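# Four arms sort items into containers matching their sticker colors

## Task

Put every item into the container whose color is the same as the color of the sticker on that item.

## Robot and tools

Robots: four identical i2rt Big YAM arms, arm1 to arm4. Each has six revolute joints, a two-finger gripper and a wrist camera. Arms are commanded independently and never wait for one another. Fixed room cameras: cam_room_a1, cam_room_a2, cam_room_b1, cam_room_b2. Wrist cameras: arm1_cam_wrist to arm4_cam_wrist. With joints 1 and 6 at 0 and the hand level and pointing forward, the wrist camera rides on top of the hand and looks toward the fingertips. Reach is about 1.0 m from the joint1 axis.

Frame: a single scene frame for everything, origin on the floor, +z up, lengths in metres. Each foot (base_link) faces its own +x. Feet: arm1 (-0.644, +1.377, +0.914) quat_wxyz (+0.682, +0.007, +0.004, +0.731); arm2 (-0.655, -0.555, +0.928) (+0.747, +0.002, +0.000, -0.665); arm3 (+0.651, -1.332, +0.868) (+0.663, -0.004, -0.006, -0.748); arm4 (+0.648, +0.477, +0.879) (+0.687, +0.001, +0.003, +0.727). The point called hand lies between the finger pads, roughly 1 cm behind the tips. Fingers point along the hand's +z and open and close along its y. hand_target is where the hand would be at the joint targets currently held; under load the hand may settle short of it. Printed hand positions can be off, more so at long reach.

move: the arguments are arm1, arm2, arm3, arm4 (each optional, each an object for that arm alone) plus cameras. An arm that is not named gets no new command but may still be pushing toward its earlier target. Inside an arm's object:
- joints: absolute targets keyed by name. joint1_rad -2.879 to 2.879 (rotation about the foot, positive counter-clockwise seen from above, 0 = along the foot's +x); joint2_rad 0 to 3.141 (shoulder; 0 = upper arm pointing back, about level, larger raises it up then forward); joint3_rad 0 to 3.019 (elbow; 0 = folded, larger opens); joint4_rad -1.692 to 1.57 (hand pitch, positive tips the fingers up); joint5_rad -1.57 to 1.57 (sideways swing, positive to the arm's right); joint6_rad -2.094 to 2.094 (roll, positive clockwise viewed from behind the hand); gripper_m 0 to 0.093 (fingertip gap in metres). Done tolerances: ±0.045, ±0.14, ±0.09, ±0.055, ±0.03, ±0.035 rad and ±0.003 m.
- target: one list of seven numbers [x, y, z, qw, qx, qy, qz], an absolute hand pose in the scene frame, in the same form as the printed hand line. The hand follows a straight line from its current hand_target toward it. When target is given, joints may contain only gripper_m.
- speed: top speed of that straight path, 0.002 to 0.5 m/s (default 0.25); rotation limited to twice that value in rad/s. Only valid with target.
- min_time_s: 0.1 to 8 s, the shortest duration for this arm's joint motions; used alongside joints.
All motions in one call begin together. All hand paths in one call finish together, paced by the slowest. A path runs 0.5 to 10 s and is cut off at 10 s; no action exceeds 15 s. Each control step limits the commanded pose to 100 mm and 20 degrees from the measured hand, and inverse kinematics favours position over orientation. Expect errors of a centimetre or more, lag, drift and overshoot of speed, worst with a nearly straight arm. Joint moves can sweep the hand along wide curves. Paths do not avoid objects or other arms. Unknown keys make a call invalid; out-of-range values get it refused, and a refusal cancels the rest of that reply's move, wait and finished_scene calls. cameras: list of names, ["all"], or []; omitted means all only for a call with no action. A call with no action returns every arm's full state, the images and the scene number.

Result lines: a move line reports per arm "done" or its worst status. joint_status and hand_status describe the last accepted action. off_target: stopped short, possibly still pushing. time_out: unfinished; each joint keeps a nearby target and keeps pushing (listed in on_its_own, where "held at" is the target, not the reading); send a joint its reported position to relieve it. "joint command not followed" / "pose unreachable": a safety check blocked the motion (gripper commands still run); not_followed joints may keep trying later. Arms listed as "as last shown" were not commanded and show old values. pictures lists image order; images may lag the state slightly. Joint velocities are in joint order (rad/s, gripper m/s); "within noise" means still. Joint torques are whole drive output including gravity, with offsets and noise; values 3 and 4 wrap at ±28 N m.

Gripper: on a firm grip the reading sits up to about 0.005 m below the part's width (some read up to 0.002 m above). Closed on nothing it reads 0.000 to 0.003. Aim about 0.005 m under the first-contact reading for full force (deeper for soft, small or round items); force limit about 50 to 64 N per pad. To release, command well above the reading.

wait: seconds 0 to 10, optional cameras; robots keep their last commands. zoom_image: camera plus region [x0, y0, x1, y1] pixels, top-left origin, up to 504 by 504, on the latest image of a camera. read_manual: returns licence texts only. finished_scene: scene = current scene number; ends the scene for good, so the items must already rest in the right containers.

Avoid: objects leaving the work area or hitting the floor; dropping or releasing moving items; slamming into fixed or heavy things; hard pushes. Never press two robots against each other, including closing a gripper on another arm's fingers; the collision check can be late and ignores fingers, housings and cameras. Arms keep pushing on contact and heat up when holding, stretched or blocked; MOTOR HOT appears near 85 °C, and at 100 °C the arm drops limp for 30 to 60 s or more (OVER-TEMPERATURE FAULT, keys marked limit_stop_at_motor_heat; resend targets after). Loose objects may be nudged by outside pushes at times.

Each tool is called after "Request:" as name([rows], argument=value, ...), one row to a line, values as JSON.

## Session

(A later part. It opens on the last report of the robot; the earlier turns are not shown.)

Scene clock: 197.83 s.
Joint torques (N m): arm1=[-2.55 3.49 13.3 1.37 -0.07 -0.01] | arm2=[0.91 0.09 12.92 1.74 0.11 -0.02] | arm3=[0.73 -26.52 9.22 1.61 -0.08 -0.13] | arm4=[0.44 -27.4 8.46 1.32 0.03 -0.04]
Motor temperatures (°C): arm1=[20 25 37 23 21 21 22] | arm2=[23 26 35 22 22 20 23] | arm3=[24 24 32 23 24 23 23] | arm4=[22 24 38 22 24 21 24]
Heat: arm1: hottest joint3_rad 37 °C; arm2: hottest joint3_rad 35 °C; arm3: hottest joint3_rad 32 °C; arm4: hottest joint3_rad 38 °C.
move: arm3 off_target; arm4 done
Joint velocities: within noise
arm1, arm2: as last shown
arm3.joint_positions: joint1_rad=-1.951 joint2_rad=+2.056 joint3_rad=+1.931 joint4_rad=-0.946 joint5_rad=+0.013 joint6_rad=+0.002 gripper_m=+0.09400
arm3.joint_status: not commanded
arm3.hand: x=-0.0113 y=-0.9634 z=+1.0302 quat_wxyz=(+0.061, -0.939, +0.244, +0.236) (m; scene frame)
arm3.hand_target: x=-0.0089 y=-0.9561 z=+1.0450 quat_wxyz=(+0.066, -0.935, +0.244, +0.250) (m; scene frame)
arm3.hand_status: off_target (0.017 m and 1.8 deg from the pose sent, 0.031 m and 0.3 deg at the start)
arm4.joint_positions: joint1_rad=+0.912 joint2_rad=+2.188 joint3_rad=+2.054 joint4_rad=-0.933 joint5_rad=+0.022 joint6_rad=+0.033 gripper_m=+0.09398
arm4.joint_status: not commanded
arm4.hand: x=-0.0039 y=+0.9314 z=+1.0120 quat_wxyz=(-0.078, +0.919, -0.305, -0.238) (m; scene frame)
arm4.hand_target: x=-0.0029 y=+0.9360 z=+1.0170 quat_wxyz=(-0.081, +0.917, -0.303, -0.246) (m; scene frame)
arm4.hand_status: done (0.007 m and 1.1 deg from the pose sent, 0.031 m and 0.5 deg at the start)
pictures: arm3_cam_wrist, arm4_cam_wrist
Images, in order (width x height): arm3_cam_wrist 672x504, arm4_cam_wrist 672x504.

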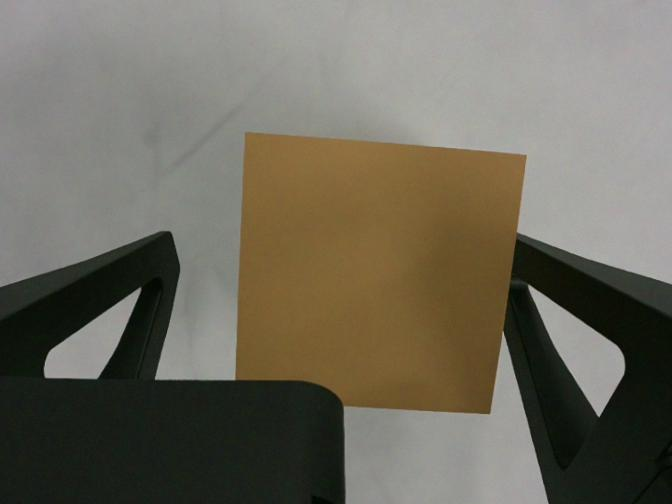

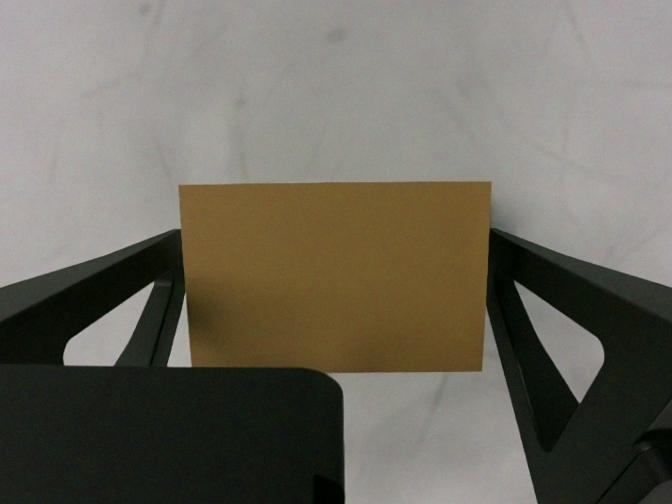

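Request:
move(arm3={"target":[-0.0005,-0.953,1.054,0.0655,-0.9345,0.2443,0.2504],"speed":0.06}, arm4={"joints":{"gripper_m":0.058}}, cameras=["arm3_cam_wrist","arm4_cam_wrist"])

Scene clock: 203.53 s.
Joint torques (N m): arm1=[-2.37 3.43 13.29 1.25 -0.11 -0.05] | arm2=[0.91 0.15 12.93 1.76 0.11 -0.02] | arm3=[0.56 -26.11 8.83 1.1 -0.09 -0.11] | arm4=[0.09 -27.34 8.66 1.32 0.01 -0.03]
Motor temperatures (°C): arm1=[20 25 38 23 21 21 22] | arm2=[23 26 35 22 22 20 23] | arm3=[24 25 31 23 24 23 23] | arm4=[22 24 37 22 24 21 24]
Heat: arm1: hottest joint3_rad 38 °C; arm2: hottest joint3_rad 35 °C; arm3: hottest joint3_rad 31 °C; arm4: hottest joint3_rad 37 °C.
move: arm3 off_target; arm4 off_target
Joint velocities: within noise
arm1, arm2: as last shown
arm3.joint_positions: joint1_rad=-1.958 joint2_rad=+2.032 joint3_rad=+1.927 joint4_rad=-0.946 joint5_rad=+0.007 joint6_rad=-0.007 gripper_m=+0.09400
arm3.joint_status: not commanded
arm3.hand: x=-0.0077 y=-0.9610 z=+1.0457 quat_wxyz=(+0.063, -0.937, +0.242, +0.245) (m; scene frame)
arm3.hand_target: x=-0.0006 y=-0.9532 z=+1.0540 quat_wxyz=(+0.066, -0.935, +0.244, +0.250) (m; scene frame)
arm3.hand_status: off_target (0.014 m and 0.8 deg from the pose sent, 0.028 m and 1.8 deg at the start)
arm4.joint_positions: joint1_rad=+0.912 joint2_rad=+2.188 joint3_rad=+2.053 joint4_rad=-0.932 joint5_rad=+0.022 joint6_rad=+0.032 gripper_m=+0.06942
arm4.joint_status: gripper_m off_target (ended at +0.06944, target +0.05800)
arm4.hand: x=-0.0038 y=+0.9317 z=+1.0119 quat_wxyz=(-0.078, +0.919, -0.305, -0.238) (m; scene frame)
arm4.hand_target: x=-0.0030 y=+0.9359 z=+1.0170 quat_wxyz=(-0.081, +0.917, -0.302, -0.246) (m; scene frame)
arm4.hand_status: not commanded
pictures: arm3_cam_wrist, arm4_cam_wrist
Images, in order (width x height): arm3_cam_wrist 672x504, arm4_cam_wrist 672x504.

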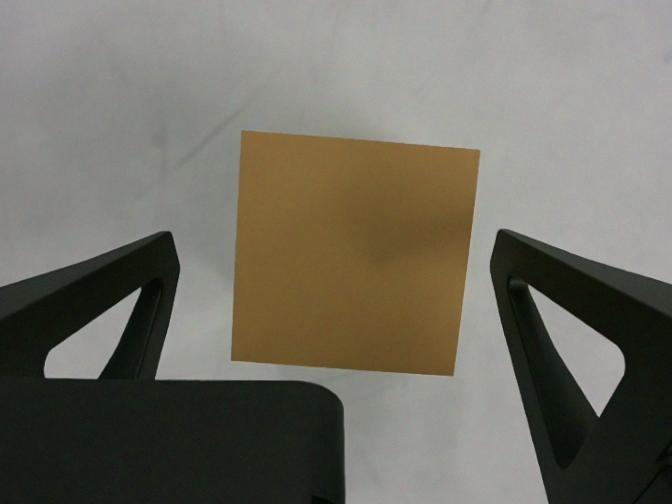

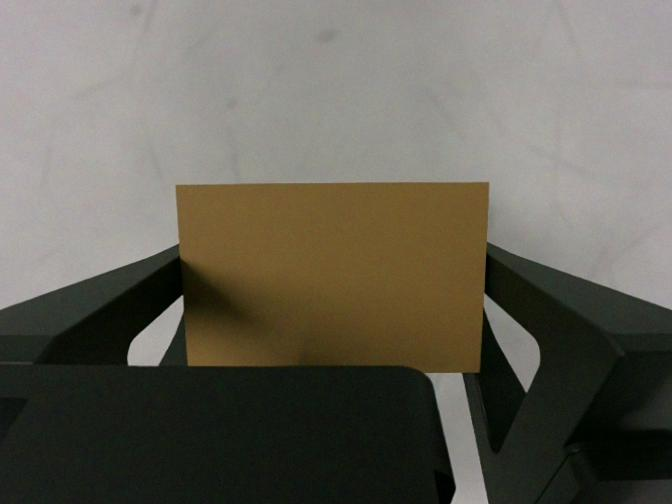

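Item rotated ~4–5° relative to arm3's gripper; fine. Tips are below the top; close. Lift arm4.

Request:
move(arm3={"joints":{"gripper_m":0.038}}, arm4={"target":[0.005,0.925,1.11,0.081,-0.9173,0.3024,0.2458],"speed":0.1}, cameras=["arm3_cam_wrist","arm4_cam_wrist"])

Scene clock: 207.77 s.
Joint torques (N m): arm1=[-2.96 3.14 13.56 1.29 -0.05 -0.02] | arm2=[0.97 0.09 12.96 1.77 0.11 -0.02] | arm3=[0.5 -25.88 8.92 1.1 -0.03 -0.11] | arm4=[1.32 -27.52 12.89 0.39 0.14 0.01]
Motor temperatures (°C): arm1=[20 25 38 23 21 21 22] | arm2=[23 25 35 22 22 20 23] | arm3=[24 26 31 23 24 23 23] | arm4=[22 25 37 22 24 21 25]
Heat: arm1: hottest joint3_rad 38 °C; arm2: hottest joint3_rad 35 °C; arm3: hottest joint3_rad 31 °C; arm4: hottest joint3_rad 37 °C.
move: arm3 off_target; arm4 off_target
Joint velocities: within noise
arm1, arm2: as last shown
arm3.joint_positions: joint1_rad=-1.958 joint2_rad=+2.032 joint3_rad=+1.927 joint4_rad=-0.946 joint5_rad=+0.006 joint6_rad=-0.008 gripper_m=+0.05398
arm3.joint_status: gripper_m off_target (ended at +0.05401, target +0.03800)
arm3.hand: x=-0.0076 y=-0.9609 z=+1.0457 quat_wxyz=(+0.062, -0.937, +0.242, +0.246) (m; scene frame)
arm3.hand_target: x=-0.0006 y=-0.9532 z=+1.0540 quat_wxyz=(+0.065, -0.935, +0.244, +0.250) (m; scene frame)
arm3.hand_status: not commanded
arm4.joint_positions: joint1_rad=+0.912 joint2_rad=+2.135 joint3_rad=+2.135 joint4_rad=-1.106 joint5_rad=+0.022 joint6_rad=+0.032 gripper_m=+0.06942
arm4.joint_status: not commanded
arm4.hand: x=+0.0129 y=+0.9207 z=+1.0735 quat_wxyz=(-0.073, +0.923, -0.307, -0.220) (m; scene frame)
arm4.hand_target: x=+0.0063 y=+0.9240 z=+1.1100 quat_wxyz=(-0.081, +0.917, -0.302, -0.246) (m; scene frame)
arm4.hand_status: off_target (0.038 m and 3.2 deg from the pose sent, 0.099 m and 1.1 deg at the start)
pictures: arm3_cam_wrist, arm4_cam_wrist
Images, in order (width x height): arm3_cam_wrist 672x504, arm4_cam_wrist 672x504.

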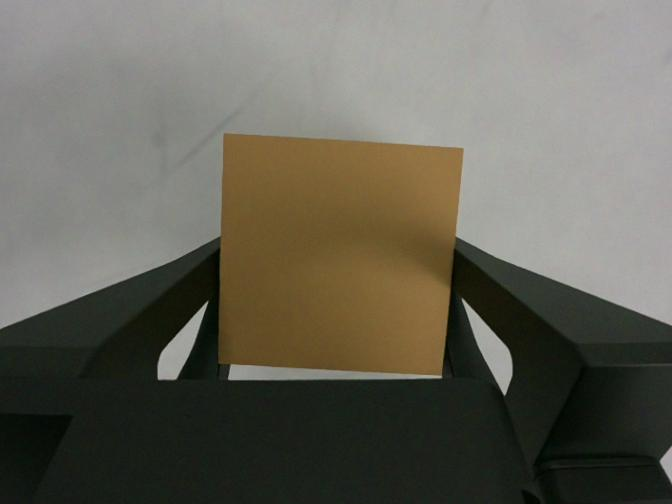

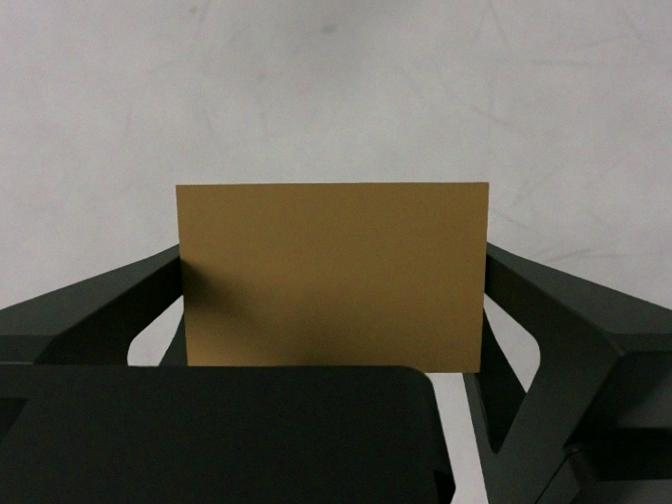

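Request:
move(arm3={"target":[-0.005,-0.958,1.15,0.0655,-0.9345,0.2443,0.2504],"speed":0.1}, arm4={"target":[0.34,0.69,1.14,0.081,-0.9173,0.3024,0.2458],"speed":0.22}, cameras=["arm3_cam_wrist"])

Request:
move(arm3={"target":[0.31,-1.135,1.15,0.0687,-0.9312,0.2565,0.2495],"speed":0.22}, arm4={"joints":{"joint2_rad":0.65,"joint3_rad":1.43,"joint4_rad":-1.4,"joint5_rad":0,"joint6_rad":0},"min_time_s":2.5})

Request:
move(arm3={"joints":{"joint2_rad":0.65,"joint3_rad":1.43,"joint4_rad":-1.4,"joint5_rad":0,"joint6_rad":0},"min_time_s":2.5}, arm4={"joints":{"joint1_rad":-1.15},"min_time_s":4}, cameras=["arm4_cam_wrist","arm3_cam_wrist"])

Request:
move(arm3={"joints":{"joint1_rad":0.96},"min_time_s":4}, cameras=["arm4_cam_wrist","arm3_cam_wrist"])

Scene clock: 217.47 s.
Joint torques (N m): arm1=[-3.25 4.01 13.38 1.11 -0.01 -0.03] | arm2=[0.97 0.09 12.94 1.74 0.11 -0.02] | arm3=[1.2 -24.47 14.54 0.65 0.12 -0.03] | arm4=[1.08 -6.12 9.35 0.4 0.23 0.16]
Motor temperatures (°C): arm1=[20 25 38 23 21 21 22] | arm2=[23 25 35 22 22 20 23] | arm3=[24 27 31 23 24 23 24] | arm4=[22 26 37 22 24 21 25]
Heat: arm1: hottest joint3_rad 38 °C; arm2: hottest joint3_rad 35 °C; arm3: hottest joint3_rad 31 °C; arm4: hottest joint3_rad 37 °C.
move: arm3 off_target; arm4 done
Joint velocities: within noise
arm1, arm2: as last shown
arm3.joint_positions: joint1_rad=-1.958 joint2_rad=+2.023 joint3_rad=+2.121 joint4_rad=-1.191 joint5_rad=+0.008 joint6_rad=-0.008 gripper_m=+0.05398
arm3.joint_status: not commanded
arm3.hand: x=+0.0027 y=-0.9654 z=+1.1203 quat_wxyz=(+0.058, -0.942, +0.243, +0.226) (m; scene frame)
arm3.hand_target: x=-0.0036 y=-0.9589 z=+1.1500 quat_wxyz=(+0.066, -0.934, +0.244, +0.251) (m; scene frame)
arm3.hand_status: off_target (0.032 m and 3.1 deg from the pose sent, 0.104 m and 0.8 deg at the start)
arm4.joint_positions: joint1_rad=+0.921 joint2_rad=+0.981 joint3_rad=+0.959 joint4_rad=-1.017 joint5_rad=+0.027 joint6_rad=+0.032 gripper_m=+0.06942
arm4.joint_status: not commanded
arm4.hand: x=+0.3409 y=+0.6924 z=+1.1406 quat_wxyz=(-0.083, +0.916, -0.301, -0.250) (m; scene frame)
arm4.hand_target: x=+0.3401 y=+0.6900 z=+1.1400 quat_wxyz=(-0.081, +0.917, -0.302, -0.246) (m; scene frame)
arm4.hand_status: done (0.003 m and 0.6 deg from the pose sent, 0.406 m and 3.2 deg at the start)
pictures: arm3_cam_wrist
Images, in order (width x height): arm3_cam_wrist 672x504.

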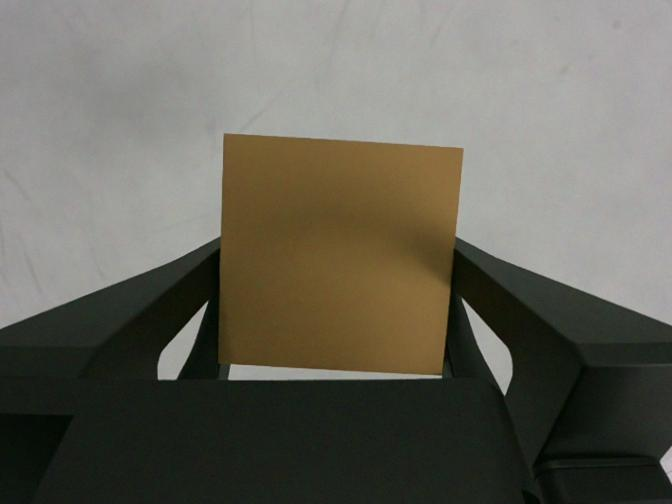

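Scene clock: 220.37 s.
Joint torques (N m): arm1=[-3.19 3.66 13.31 1.32 -0.07 0] | arm2=[0.91 0.09 12.96 1.73 0.12 -0.02] | arm3=[1.79 -6.95 9.52 0.87 0.14 0.02] | arm4=[1.38 0.79 10.29 0.95 -0.05 -0.1]
Motor temperatures (°C): arm1=[20 25 38 23 21 21 22] | arm2=[23 25 35 22 22 20 23] | arm3=[24 27 31 23 24 23 24] | arm4=[22 26 37 22 24 21 25]
Heat: arm1: hottest joint3_rad 38 °C; arm2: hottest joint3_rad 35 °C; arm3: hottest joint3_rad 31 °C; arm4: hottest joint3_rad 37 °C.
move: arm3 done; arm4 done
Joint velocities: within noise
arm1, arm2: as last shown
arm3.joint_positions: joint1_rad=-1.958 joint2_rad=+1.024 joint3_rad=+1.054 joint4_rad=-1.062 joint5_rad=+0.025 joint6_rad=+0.018 gripper_m=+0.05397
arm3.joint_status: not commanded
arm3.hand: x=+0.3106 y=-1.1329 z=+1.1523 quat_wxyz=(+0.070, -0.930, +0.256, +0.253) (m; scene frame)
arm3.hand_target: x=+0.3100 y=-1.1350 z=+1.1502 quat_wxyz=(+0.069, -0.931, +0.256, +0.250) (m; scene frame)
arm3.hand_status: done (0.003 m and 0.5 deg from the pose sent, 0.352 m and 3.6 deg at the start)
arm4.joint_positions: joint1_rad=+0.921 joint2_rad=+0.652 joint3_rad=+1.389 joint4_rad=-1.389 joint5_rad=+0.004 joint6_rad=+0.013 gripper_m=+0.06942
arm4.joint_status: all done
arm4.hand: x=+0.4504 y=+0.6153 z=+1.4000 quat_wxyz=(-0.126, +0.854, -0.270, -0.426) (m; scene frame)
arm4.hand_target: x=+0.4549 y=+0.6094 z=+1.4180 quat_wxyz=(-0.130, +0.850, -0.258, -0.440) (m; scene frame)
arm4.hand_status: not commanded
pictures: none

Scene clock: 224.70 s.
Joint torques (N m): arm1=[-2.61 3.43 13.49 1.29 -0.07 -0.01] | arm2=[0.97 0.21 12.94 1.76 0.12 -0.02] | arm3=[1.73 0.85 11.97 1.39 -0.08 -0.13] | arm4=[0.5 1.44 10.44 0.92 0.02 -0.09]
Motor temperatures (°C): arm1=[20 24 38 23 21 21 22] | arm2=[23 25 35 22 22 20 23] | arm3=[24 26 31 23 24 23 24] | arm4=[22 26 37 22 24 21 25]
Heat: arm1: hottest joint3_rad 38 °C; arm2: hottest joint3_rad 35 °C; arm3: hottest joint3_rad 31 °C; arm4: hottest joint3_rad 37 °C.
move: arm3 done; arm4 done
Joint velocities: within noise
arm1.joint_positions: joint1_rad=-2.274 joint2_rad=+0.648 joint3_rad=+1.385 joint4_rad=-1.391 joint5_rad=-0.009 joint6_rad=-0.001 gripper_m=+0.09297
arm1.joint_status: not commanded
arm1.hand: x=-0.4412 y=+1.2340 z=+1.4295 quat_wxyz=(-0.414, -0.277, -0.856, +0.136) (m; scene frame)
arm1.hand_target: x=-0.4470 y=+1.2355 z=+1.4489 quat_wxyz=(-0.428, -0.277, -0.848, +0.143) (m; scene frame)
arm1.hand_status: not commanded
arm2.joint_positions: joint1_rad=+0.921 joint2_rad=+0.650 joint3_rad=+1.389 joint4_rad=-1.386 joint5_rad=+0.003 joint6_rad=+0.013 gripper_m=+0.09292
arm2.joint_status: not commanded
arm2.hand: x=-0.4485 y=-0.6807 z=+1.4497 quat_wxyz=(-0.431, -0.243, -0.861, +0.115) (m; scene frame)
arm2.hand_target: x=-0.4545 y=-0.6772 z=+1.4665 quat_wxyz=(-0.442, -0.237, -0.857, +0.120) (m; scene frame)
arm2.hand_status: not commanded
arm3.joint_positions: joint1_rad=-1.958 joint2_rad=+0.649 joint3_rad=+1.384 joint4_rad=-1.396 joint5_rad=+0.003 joint6_rad=+0.007 gripper_m=+0.05397
arm3.joint_status: all done
arm3.hand: x=+0.4407 y=-1.2067 z=+1.3830 quat_wxyz=(+0.104, -0.870, +0.232, +0.423) (m; scene frame)
arm3.hand_target: x=+0.4446 y=-1.2109 z=+1.4039 quat_wxyz=(+0.108, -0.862, +0.223, +0.441) (m; scene frame)
arm3.hand_status: not commanded
arm4.joint_positions: joint1_rad=-1.147 joint2_rad=+0.652 joint3_rad=+1.389 joint4_rad=-1.389 joint5_rad=+0.002 joint6_rad=+0.013 gripper_m=+0.06942
arm4.joint_status: all done
arm4.hand: x=+0.8652 y=+0.5903 z=+1.3981 quat_wxyz=(-0.428, +0.208, -0.873, -0.106) (m; scene frame)
arm4.hand_target: x=+0.8593 y=+0.5867 z=+1.4161 quat_wxyz=(-0.442, +0.211, -0.865, -0.107) (m; scene frame)
arm4.hand_status: not commanded
pictures: arm3_cam_wrist, arm4_cam_wrist
Images, in order (width x height): arm3_cam_wrist 672x504, arm4_cam_wrist 672x504.

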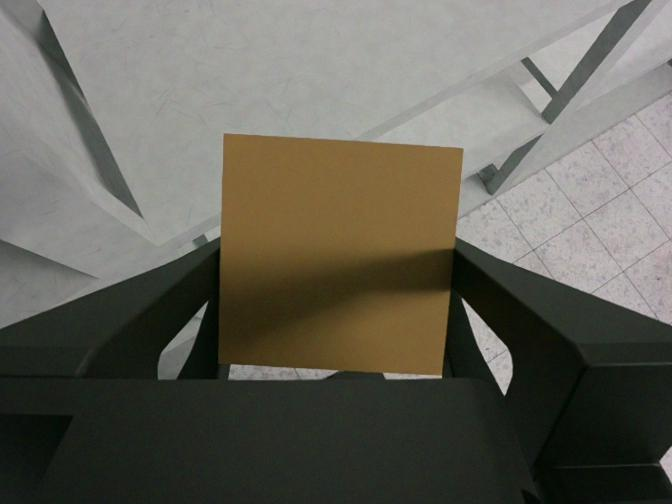

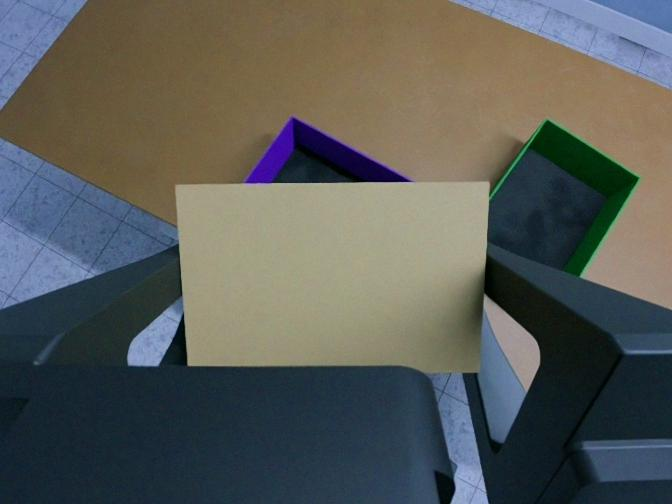

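Scene clock: 229.03 s.
Joint torques (N m): arm1=[-2.55 3.55 13.39 1.31 -0.07 0.03] | arm2=[1.03 0.21 12.92 1.74 0.11 -0.02] | arm3=[2.02 1.26 11.86 1.37 0.05 -0.12] | arm4=[0.38 0.67 10.41 0.99 0.06 -0.05]
Motor temperatures (°C): arm1=[20 24 38 23 21 21 22] | arm2=[23 25 35 22 22 20 23] | arm3=[24 26 31 23 24 23 24] | arm4=[22 25 37 22 24 21 26]
Heat: arm1: hottest joint3_rad 38 °C; arm2: hottest joint3_rad 35 °C; arm3: hottest joint3_rad 31 °C; arm4: hottest joint3_rad 37 °C.
move: arm3 done
Joint velocities: within noise
arm1, arm2, arm4: as last shown
arm3.joint_positions: joint1_rad=+0.949 joint2_rad=+0.649 joint3_rad=+1.384 joint4_rad=-1.396 joint5_rad=+0.000 joint6_rad=+0.007 gripper_m=+0.05397
arm3.joint_status: all done
arm3.hand: x=+0.8273 y=-1.4874 z=+1.3873 quat_wxyz=(-0.413, -0.326, -0.835, +0.163) (m; scene frame)
arm3.hand_target: x=+0.8248 y=-1.4815 z=+1.4080 quat_wxyz=(-0.430, -0.315, -0.829, +0.169) (m; scene frame)
arm3.hand_status: not commanded
pictures: arm3_cam_wrist, arm4_cam_wrist
Images, in order (width x height): arm3_cam_wrist 672x504, arm4_cam_wrist 672x504.

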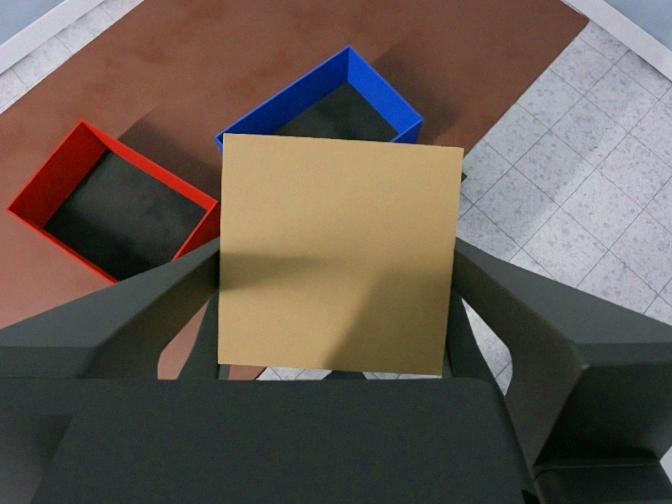

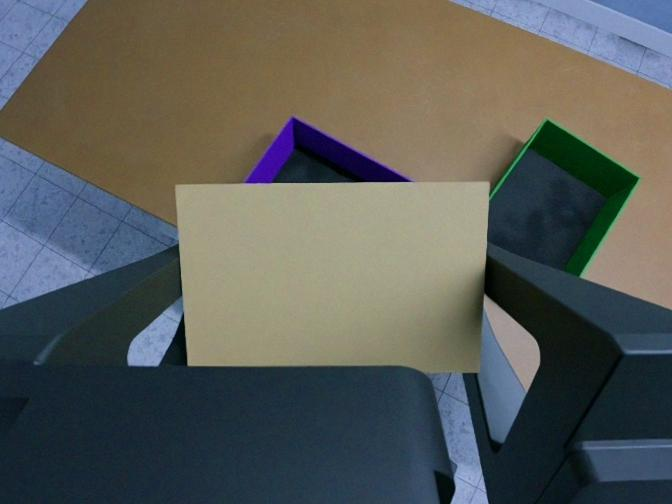

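Request:
move(arm3={"target":[1.117,-1.7485,0.98,0.2482,0.1263,0.9598,-0.0327],"speed":0.2}, arm4={"target":[1.091,0.712,0.98,0.2501,-0.0422,0.9672,0.0109],"speed":0.2}, cameras=["arm4_cam_wrist","arm3_cam_wrist","cam_room_a1","cam_room_b1"])

Scene clock: 237.57 s.
Joint torques (N m): arm1=[-2.73 3.37 13.49 1.18 -0.06 -0.07] | arm2=[0.85 0.15 12.93 1.73 0.11 -0.01] | arm3=[0.44 -19.37 12.97 0.99 -0.32 -0.13] | arm4=[0.97 -13.45 11 1.21 0.4 0.17]
Motor temperatures (°C): arm1=[20 24 38 23 21 21 22] | arm2=[23 25 35 22 22 20 23] | arm3=[24 26 31 23 24 23 24] | arm4=[22 25 37 22 24 21 26]
Heat: arm1: hottest joint3_rad 38 °C; arm2: hottest joint3_rad 35 °C; arm3: hottest joint3_rad 31 °C; arm4: hottest joint3_rad 37 °C.
move: arm3 off_target; arm4 off_target
Joint velocities: within noise
arm1, arm2: as last shown
arm3.joint_positions: joint1_rad=+0.898 joint2_rad=+1.803 joint3_rad=+1.319 joint4_rad=-0.717 joint5_rad=-0.256 joint6_rad=-0.472 gripper_m=+0.05397
arm3.joint_status: not commanded
arm3.hand: x=+1.1033 y=-1.7280 z=+0.9529 quat_wxyz=(-0.223, -0.131, -0.966, +0.013) (m; scene frame)
arm3.hand_target: x=+1.1156 y=-1.7474 z=+0.9805 quat_wxyz=(-0.248, -0.126, -0.960, +0.033) (m; scene frame)
arm3.hand_status: off_target (0.037 m and 3.8 deg from the pose sent, 0.564 m and 36.3 deg at the start)
arm4.joint_positions: joint1_rad=-1.067 joint2_rad=+1.486 joint3_rad=+0.915 joint4_rad=-0.601 joint5_rad=+0.220 joint6_rad=+0.412 gripper_m=+0.06942
arm4.joint_status: not commanded
arm4.hand: x=+1.0699 y=+0.6967 z=+0.9590 quat_wxyz=(-0.222, +0.051, -0.974, +0.004) (m; scene frame)
arm4.hand_target: x=+1.0896 y=+0.7112 z=+0.9808 quat_wxyz=(-0.250, +0.042, -0.967, -0.011) (m; scene frame)
arm4.hand_status: off_target (0.033 m and 3.8 deg from the pose sent, 0.490 m and 31.9 deg at the start)
pictures: arm3_cam_wrist, arm4_cam_wrist, cam_room_a1, cam_room_b1
Images, in order (width x height): arm3_cam_wrist 672x504, arm4_cam_wrist 672x504, cam_room_a1 672x504, cam_room_b1 672x504.

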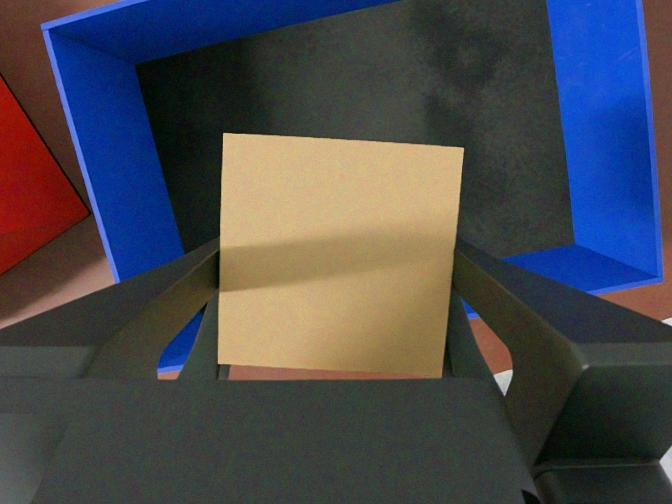

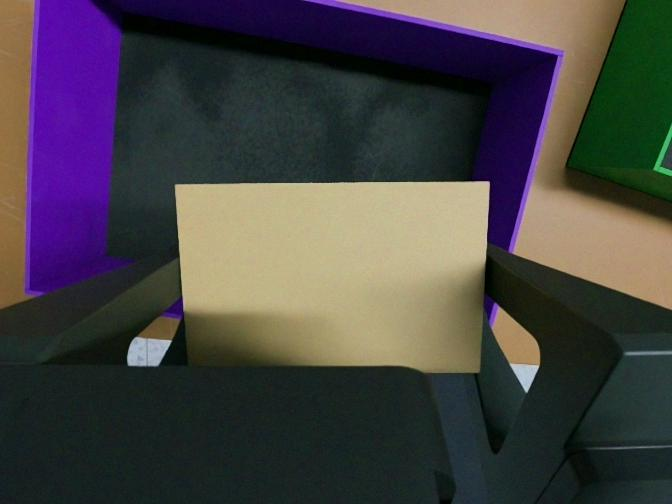

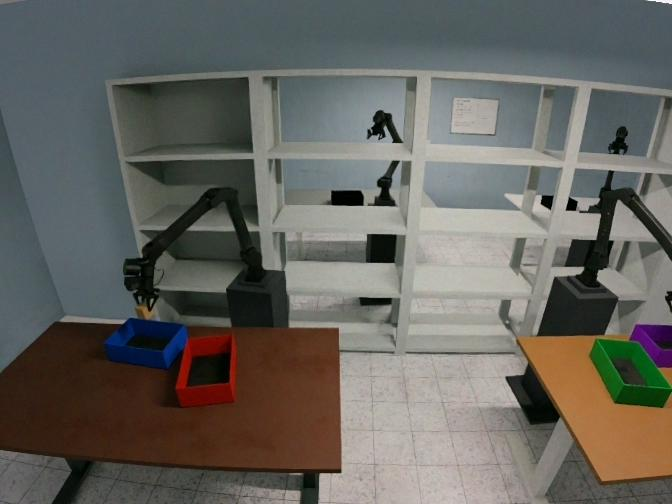

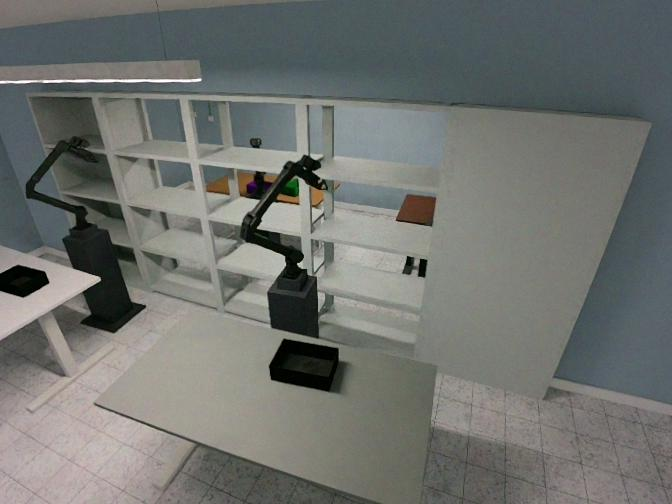

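Request:
move(arm3={"target":[1.1335,-1.775,0.88,0.2482,0.1263,0.9598,-0.0327],"speed":0.15}, arm4={"target":[1.112,0.744,0.88,0.2501,-0.0422,0.9672,0.0109],"speed":0.15}, cameras=["arm4_cam_wrist","arm3_cam_wrist"])

Scene clock: 252.40 s.
Joint torques (N m): arm1=[-2.96 2.55 13.6 1.25 -0.08 -0.05] | arm2=[0.91 0.26 12.93 1.73 0.11 -0.01] | arm3=[0.09 -20.31 11.63 1.36 -0.31 -0.12] | arm4=[1.03 -14.74 9.18 1.29 0.41 0.18]
Motor temperatures (°C): arm1=[20 24 38 23 21 21 22] | arm2=[23 25 35 22 22 20 23] | arm3=[24 26 33 23 24 23 24] | arm4=[22 25 39 22 24 21 26]
Heat: arm1: hottest joint3_rad 38 °C; arm2: hottest joint3_rad 35 °C; arm3: hottest joint3_rad 33 °C; arm4: hottest joint3_rad 39 °C.
move: arm3 off_target; arm4 off_target
Joint velocities: within noise
arm1, arm2: as last shown
arm3.joint_positions: joint1_rad=+0.894 joint2_rad=+1.992 joint3_rad=+1.329 joint4_rad=-0.536 joint5_rad=-0.260 joint6_rad=-0.482 gripper_m=+0.05397
arm3.joint_status: not commanded
arm3.hand: x=+1.1209 y=-1.7499 z=+0.8614 quat_wxyz=(-0.224, -0.128, -0.966, +0.014) (m; scene frame)
arm3.hand_target: x=+1.1322 y=-1.7739 z=+0.8807 quat_wxyz=(-0.248, -0.126, -0.960, +0.033) (m; scene frame)
arm3.hand_status: off_target (0.034 m and 3.6 deg from the pose sent, 0.092 m and 3.8 deg at the start)
arm4.joint_positions: joint1_rad=-1.034 joint2_rad=+1.735 joint3_rad=+0.922 joint4_rad=-0.351 joint5_rad=+0.236 joint6_rad=+0.444 gripper_m=+0.06942
arm4.joint_status: not commanded
arm4.hand: x=+1.0931 y=+0.7280 z=+0.8684 quat_wxyz=(-0.229, +0.049, -0.972, +0.002) (m; scene frame)
arm4.hand_target: x=+1.1110 y=+0.7434 z=+0.8807 quat_wxyz=(-0.250, +0.042, -0.967, -0.011) (m; scene frame)
arm4.hand_status: off_target (0.027 m and 3.0 deg from the pose sent, 0.101 m and 3.9 deg at the start)
pictures: arm3_cam_wrist, arm4_cam_wrist
Images, in order (width x height): arm3_cam_wrist 672x504, arm4_cam_wrist 672x504.

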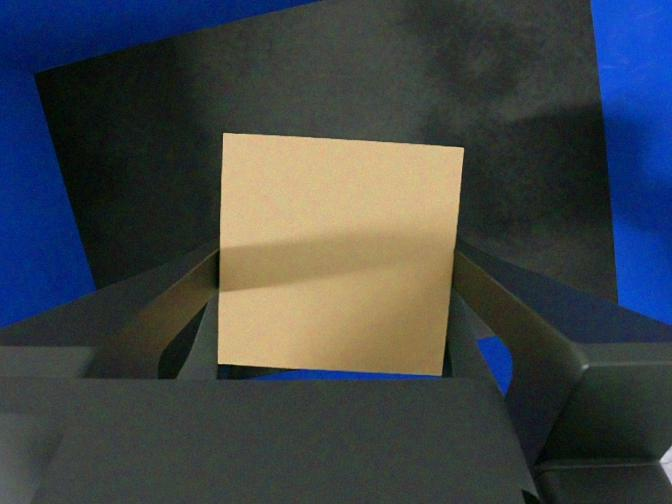

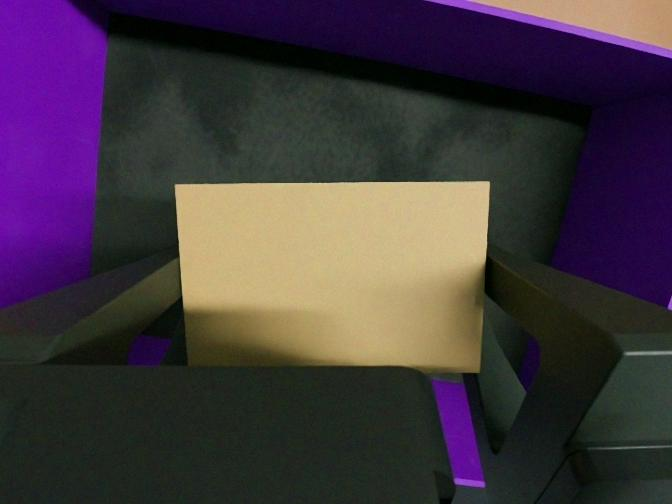

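Request:
move(arm3={"target":[1.1335,-1.775,0.81,0.2482,0.1263,0.9598,-0.0327],"speed":0.12}, arm4={"target":[1.104,0.744,0.79,0.2501,-0.0422,0.9672,0.0109],"speed":0.12}, cameras=["arm4_cam_wrist","arm3_cam_wrist"])

Request:
move(arm3={"target":[1.1335,-1.775,0.795,0.2482,0.1263,0.9598,-0.0327],"speed":0.08}, arm4={"target":[1.104,0.744,0.77,0.2501,-0.0422,0.9672,0.0109],"speed":0.08})

Scene clock: 263.70 s.
Joint torques (N m): arm1=[-2.67 3.66 13.39 1.22 -0.02 0.02] | arm2=[0.85 0.21 12.96 1.74 0.11 -0.01] | arm3=[0.21 -20.72 8.75 1.44 -0.3 -0.11] | arm4=[1.32 -16.21 5.08 1.37 0.4 0.19]
Motor temperatures (°C): arm1=[20 24 38 23 21 21 22] | arm2=[23 25 35 22 22 20 23] | arm3=[24 26 33 23 24 23 24] | arm4=[22 25 38 22 24 21 26]
Heat: arm1: hottest joint3_rad 38 °C; arm2: hottest joint3_rad 35 °C; arm3: hottest joint3_rad 33 °C; arm4: hottest joint3_rad 38 °C.
move: arm3 off_target; arm4 done
Joint velocities: within noise
arm1, arm2: as last shown
arm3.joint_positions: joint1_rad=+0.894 joint2_rad=+2.104 joint3_rad=+1.329 joint4_rad=-0.391 joint5_rad=-0.260 joint6_rad=-0.482 gripper_m=+0.05397
arm3.joint_status: not commanded
arm3.hand: x=+1.1304 y=-1.7602 z=+0.8060 quat_wxyz=(-0.237, -0.125, -0.963, +0.023) (m; scene frame)
arm3.hand_target: x=+1.1332 y=-1.7747 z=+0.8103 quat_wxyz=(-0.248, -0.126, -0.960, +0.033) (m; scene frame)
arm3.hand_status: off_target (0.016 m and 1.7 deg from the pose sent, 0.059 m and 3.6 deg at the start)
arm4.joint_positions: joint1_rad=-1.025 joint2_rad=+1.927 joint3_rad=+0.914 joint4_rad=-0.110 joint5_rad=+0.240 joint6_rad=+0.453 gripper_m=+0.06942
arm4.joint_status: not commanded
arm4.hand: x=+1.1040 y=+0.7400 z=+0.7948 quat_wxyz=(-0.247, +0.046, -0.968, -0.009) (m; scene frame)
arm4.hand_target: x=+1.1039 y=+0.7439 z=+0.7902 quat_wxyz=(-0.250, +0.042, -0.967, -0.011) (m; scene frame)
arm4.hand_status: done (0.006 m and 0.6 deg from the pose sent, 0.081 m and 3.0 deg at the start)
pictures: arm3_cam_wrist, arm4_cam_wrist
Images, in order (width x height): arm3_cam_wrist 672x504, arm4_cam_wrist 672x504.

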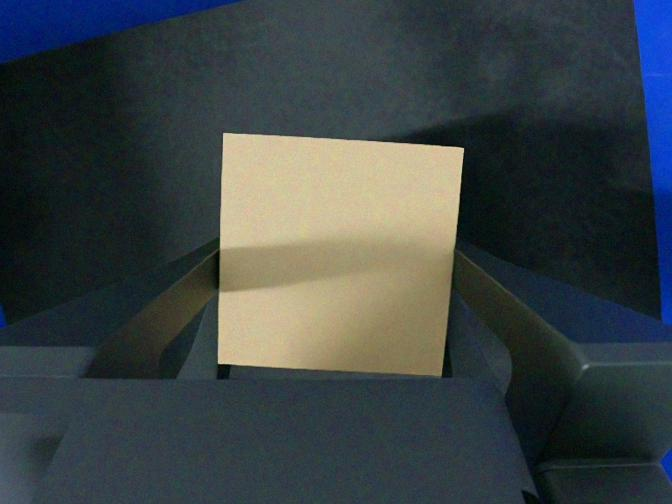

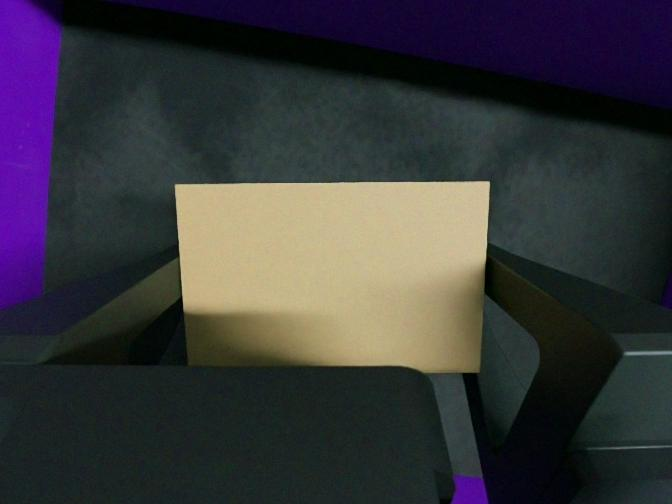

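Scene clock: 264.67 s.
Joint torques (N m): arm1=[-2.43 3.19 13.55 1.29 -0.06 -0.03] | arm2=[0.97 0.09 12.92 1.76 0.11 -0.02] | arm3=[0.21 -20.72 8.46 1.46 -0.32 -0.11] | arm4=[1.08 -15.85 4.93 1.33 0.44 0.18]
Motor temperatures (°C): arm1=[20 24 38 23 21 21 22] | arm2=[23 25 35 22 22 20 23] | arm3=[24 26 33 23 24 23 24] | arm4=[22 25 38 22 24 21 26]
Heat: arm1: hottest joint3_rad 38 °C; arm2: hottest joint3_rad 35 °C; arm3: hottest joint3_rad 33 °C; arm4: hottest joint3_rad 38 °C.
move: arm3 off_target; arm4 done
Joint velocities: within noise
arm1, arm2: as last shown
arm3.joint_positions: joint1_rad=+0.894 joint2_rad=+2.128 joint3_rad=+1.329 joint4_rad=-0.362 joint5_rad=-0.260 joint6_rad=-0.482 gripper_m=+0.05397
arm3.joint_status: not commanded
arm3.hand: x=+1.1314 y=-1.7614 z=+0.7937 quat_wxyz=(-0.239, -0.125, -0.963, +0.025) (m; scene frame)
arm3.hand_target: x=+1.1332 y=-1.7747 z=+0.7951 quat_wxyz=(-0.248, -0.126, -0.960, +0.033) (m; scene frame)
arm3.hand_status: off_target (0.014 m and 1.5 deg from the pose sent, 0.019 m and 1.7 deg at the start)
arm4.joint_positions: joint1_rad=-1.025 joint2_rad=+1.974 joint3_rad=+0.914 joint4_rad=-0.061 joint5_rad=+0.240 joint6_rad=+0.453 gripper_m=+0.06942
arm4.joint_status: not commanded
arm4.hand: x=+1.1042 y=+0.7402 z=+0.7764 quat_wxyz=(-0.248, +0.046, -0.968, -0.009) (m; scene frame)
arm4.hand_target: x=+1.1039 y=+0.7439 z=+0.7702 quat_wxyz=(-0.250, +0.042, -0.967, -0.011) (m; scene frame)
arm4.hand_status: done (0.007 m and 0.5 deg from the pose sent, 0.025 m and 0.6 deg at the start)
pictures: none

Request:
move(arm3={"target":[1.1335,-1.775,0.776,0.2482,0.1263,0.9598,-0.0327],"speed":0.06}, arm4={"target":[1.104,0.744,0.743,0.2501,-0.0422,0.9672,0.0109],"speed":0.06})

Request:
move(arm3={"target":[1.1335,-1.775,0.768,0.2482,0.1263,0.9598,-0.0327],"speed":0.05}, arm4={"target":[1.104,0.744,0.733,0.2501,-0.0422,0.9672,0.0109],"speed":0.05})

Request:
move(arm3={"target":[1.1335,-1.775,0.76,0.2482,0.1263,0.9598,-0.0327],"speed":0.05}, arm4={"target":[1.104,0.744,0.725,0.2501,-0.0422,0.9672,0.0109],"speed":0.05}, cameras=["arm4_cam_wrist","arm3_cam_wrist"])

Scene clock: 272.07 s.
Joint torques (N m): arm1=[-2.55 3.25 13.46 1.37 -0.03 0.02] | arm2=[0.91 0.09 12.94 1.78 0.11 -0.02] | arm3=[0.21 -20.95 8.16 1.47 -0.3 -0.11] | arm4=[1.32 -16.5 4.82 1.33 0.37 0.18]
Motor temperatures (°C): arm1=[20 24 39 23 21 21 22] | arm2=[23 25 35 22 22 20 23] | arm3=[24 26 33 23 24 23 24] | arm4=[22 25 37 22 24 21 26]
Heat: arm1: hottest joint3_rad 39 °C; arm2: hottest joint3_rad 35 °C; arm3: hottest joint3_rad 33 °C; arm4: hottest joint3_rad 37 °C.
move: arm3 off_target; arm4 done
Joint velocities: within noise
arm1, arm2: as last shown
arm3.joint_positions: joint1_rad=+0.894 joint2_rad=+2.165 joint3_rad=+1.329 joint4_rad=-0.326 joint5_rad=-0.260 joint6_rad=-0.482 gripper_m=+0.05397
arm3.joint_status: not commanded
arm3.hand: x=+1.1315 y=-1.7617 z=+0.7745 quat_wxyz=(-0.239, -0.125, -0.963, +0.025) (m; scene frame)
arm3.hand_target: x=+1.1333 y=-1.7747 z=+0.7761 quat_wxyz=(-0.248, -0.126, -0.960, +0.033) (m; scene frame)
arm3.hand_status: off_target (0.014 m and 1.5 deg from the pose sent, 0.022 m and 1.4 deg at the start)
arm4.joint_positions: joint1_rad=-1.025 joint2_rad=+2.046 joint3_rad=+0.914 joint4_rad=+0.003 joint5_rad=+0.240 joint6_rad=+0.453 gripper_m=+0.06942
arm4.joint_status: not commanded
arm4.hand: x=+1.1010 y=+0.7380 z=+0.7469 quat_wxyz=(-0.245, +0.046, -0.968, -0.007) (m; scene frame)
arm4.hand_target: x=+1.1038 y=+0.7439 z=+0.7432 quat_wxyz=(-0.250, +0.042, -0.967, -0.011) (m; scene frame)
arm4.hand_status: done (0.008 m and 0.9 deg from the pose sent, 0.034 m and 0.5 deg at the start)
pictures: none

Scene clock: 273.03 s.
Joint torques (N m): arm1=[-3.08 3.25 13.45 1.42 -0.05 0.04] | arm2=[0.85 0.15 12.92 1.77 0.11 -0.02] | arm3=[0.38 -19.84 8.14 1.44 -0.28 -0.11] | arm4=[1.2 -15.68 4.98 1.26 0.42 0.21]
Motor temperatures (°C): arm1=[20 24 39 23 21 21 22] | arm2=[23 25 35 22 22 20 23] | arm3=[24 26 33 23 24 23 24] | arm4=[22 25 36 22 24 21 26]
Heat: arm1: hottest joint3_rad 39 °C; arm2: hottest joint3_rad 35 °C; arm3: hottest joint3_rad 33 °C; arm4: hottest joint3_rad 36 °C.
move: arm3 off_target; arm4 done
Joint velocities: within noise
arm1, arm2: as last shown
arm3.joint_positions: joint1_rad=+0.894 joint2_rad=+2.170 joint3_rad=+1.329 joint4_rad=-0.309 joint5_rad=-0.261 joint6_rad=-0.482 gripper_m=+0.05397
arm3.joint_status: not commanded
arm3.hand: x=+1.1331 y=-1.7636 z=+0.7729 quat_wxyz=(-0.243, -0.124, -0.962, +0.028) (m; scene frame)
arm3.hand_target: x=+1.1332 y=-1.7748 z=+0.7681 quat_wxyz=(-0.248, -0.126, -0.960, +0.033) (m; scene frame)
arm3.hand_status: off_target (0.012 m and 0.8 deg from the pose sent, 0.015 m and 1.5 deg at the start)
arm4.joint_positions: joint1_rad=-1.025 joint2_rad=+2.067 joint3_rad=+0.914 joint4_rad=+0.026 joint5_rad=+0.240 joint6_rad=+0.454 gripper_m=+0.06942
arm4.joint_status: not commanded
arm4.hand: x=+1.1006 y=+0.7377 z=+0.7386 quat_wxyz=(-0.245, +0.046, -0.968, -0.008) (m; scene frame)
arm4.hand_target: x=+1.1037 y=+0.7439 z=+0.7331 quat_wxyz=(-0.250, +0.042, -0.967, -0.011) (m; scene frame)
arm4.hand_status: done (0.009 m and 0.8 deg from the pose sent, 0.015 m and 0.9 deg at the start)
pictures: none

Scene clock: 274.00 s.
Joint torques (N m): arm1=[-2.55 2.9 13.41 1.14 -0.05 -0.01] | arm2=[0.97 0.21 12.94 1.78 0.11 -0.02] | arm3=[0.38 -18.96 8.16 1.43 -0.24 -0.1] | arm4=[1.14 -14.97 5.16 1.36 0.41 0.14]
Motor temperatures (°C): arm1=[20 24 39 23 21 21 22] | arm2=[23 25 35 22 22 20 23] | arm3=[24 26 32 23 24 23 24] | arm4=[22 25 36 22 24 21 26]
Heat: arm1: hottest joint3_rad 39 °C; arm2: hottest joint3_rad 35 °C; arm3: hottest joint3_rad 32 °C; arm4: hottest joint3_rad 36 °C.
move: arm3 off_target; arm4 off_target
Joint velocities: within noise
arm1.joint_positions: joint1_rad=-2.274 joint2_rad=+0.648 joint3_rad=+1.385 joint4_rad=-1.391 joint5_rad=-0.009 joint6_rad=-0.001 gripper_m=+0.09297
arm1.joint_status: not commanded
arm1.hand: x=-0.4412 y=+1.2340 z=+1.4295 quat_wxyz=(-0.414, -0.277, -0.856, +0.136) (m; scene frame)
arm1.hand_target: x=-0.4470 y=+1.2355 z=+1.4489 quat_wxyz=(-0.428, -0.277, -0.848, +0.143) (m; scene frame)
arm1.hand_status: not commanded
arm2.joint_positions: joint1_rad=+0.921 joint2_rad=+0.650 joint3_rad=+1.389 joint4_rad=-1.386 joint5_rad=+0.003 joint6_rad=+0.013 gripper_m=+0.09292
arm2.joint_status: not commanded
arm2.hand: x=-0.4485 y=-0.6807 z=+1.4497 quat_wxyz=(-0.431, -0.243, -0.861, +0.115) (m; scene frame)
arm2.hand_target: x=-0.4545 y=-0.6772 z=+1.4665 quat_wxyz=(-0.442, -0.237, -0.857, +0.120) (m; scene frame)
arm2.hand_status: not commanded
arm3.joint_positions: joint1_rad=+0.894 joint2_rad=+2.174 joint3_rad=+1.329 joint4_rad=-0.293 joint5_rad=-0.262 joint6_rad=-0.482 gripper_m=+0.05397
arm3.joint_status: not commanded
arm3.hand: x=+1.1350 y=-1.7653 z=+0.7721 quat_wxyz=(-0.248, -0.123, -0.960, +0.031) (m; scene frame)
arm3.hand_target: x=+1.1331 y=-1.7746 z=+0.7603 quat_wxyz=(-0.248, -0.126, -0.960, +0.033) (m; scene frame)
arm3.hand_status: off_target (0.016 m and 0.4 deg from the pose sent, 0.017 m and 0.8 deg at the start)
arm4.joint_positions: joint1_rad=-1.025 joint2_rad=+2.072 joint3_rad=+0.914 joint4_rad=+0.045 joint5_rad=+0.241 joint6_rad=+0.454 gripper_m=+0.06942
arm4.joint_status: not commanded
arm4.hand: x=+1.1029 y=+0.7392 z=+0.7381 quat_wxyz=(-0.251, +0.045, -0.967, -0.011) (m; scene frame)
arm4.hand_target: x=+1.1035 y=+0.7437 z=+0.7253 quat_wxyz=(-0.250, +0.042, -0.967, -0.011) (m; scene frame)
arm4.hand_status: off_target (0.014 m and 0.3 deg from the pose sent, 0.015 m and 0.8 deg at the start)
pictures: arm3_cam_wrist, arm4_cam_wrist
Images, in order (width x height): arm3_cam_wrist 672x504, arm4_cam_wrist 672x504.

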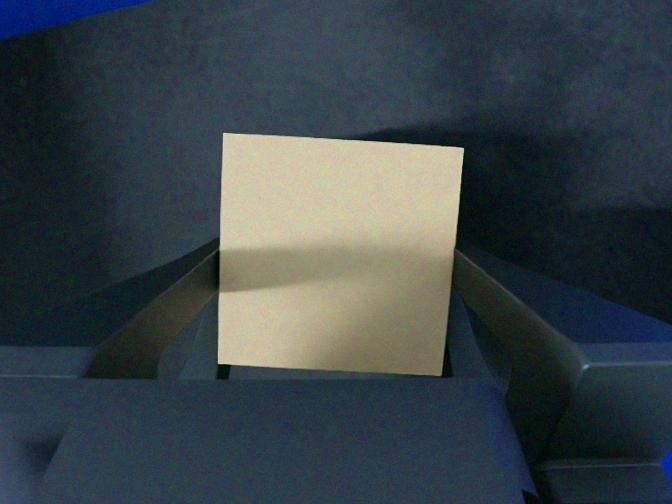

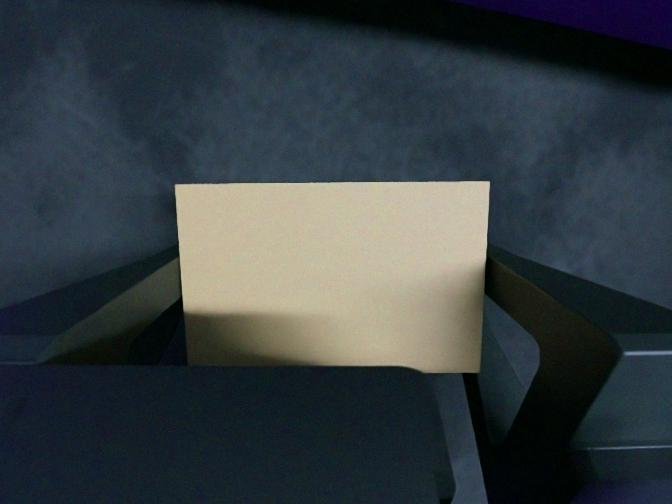

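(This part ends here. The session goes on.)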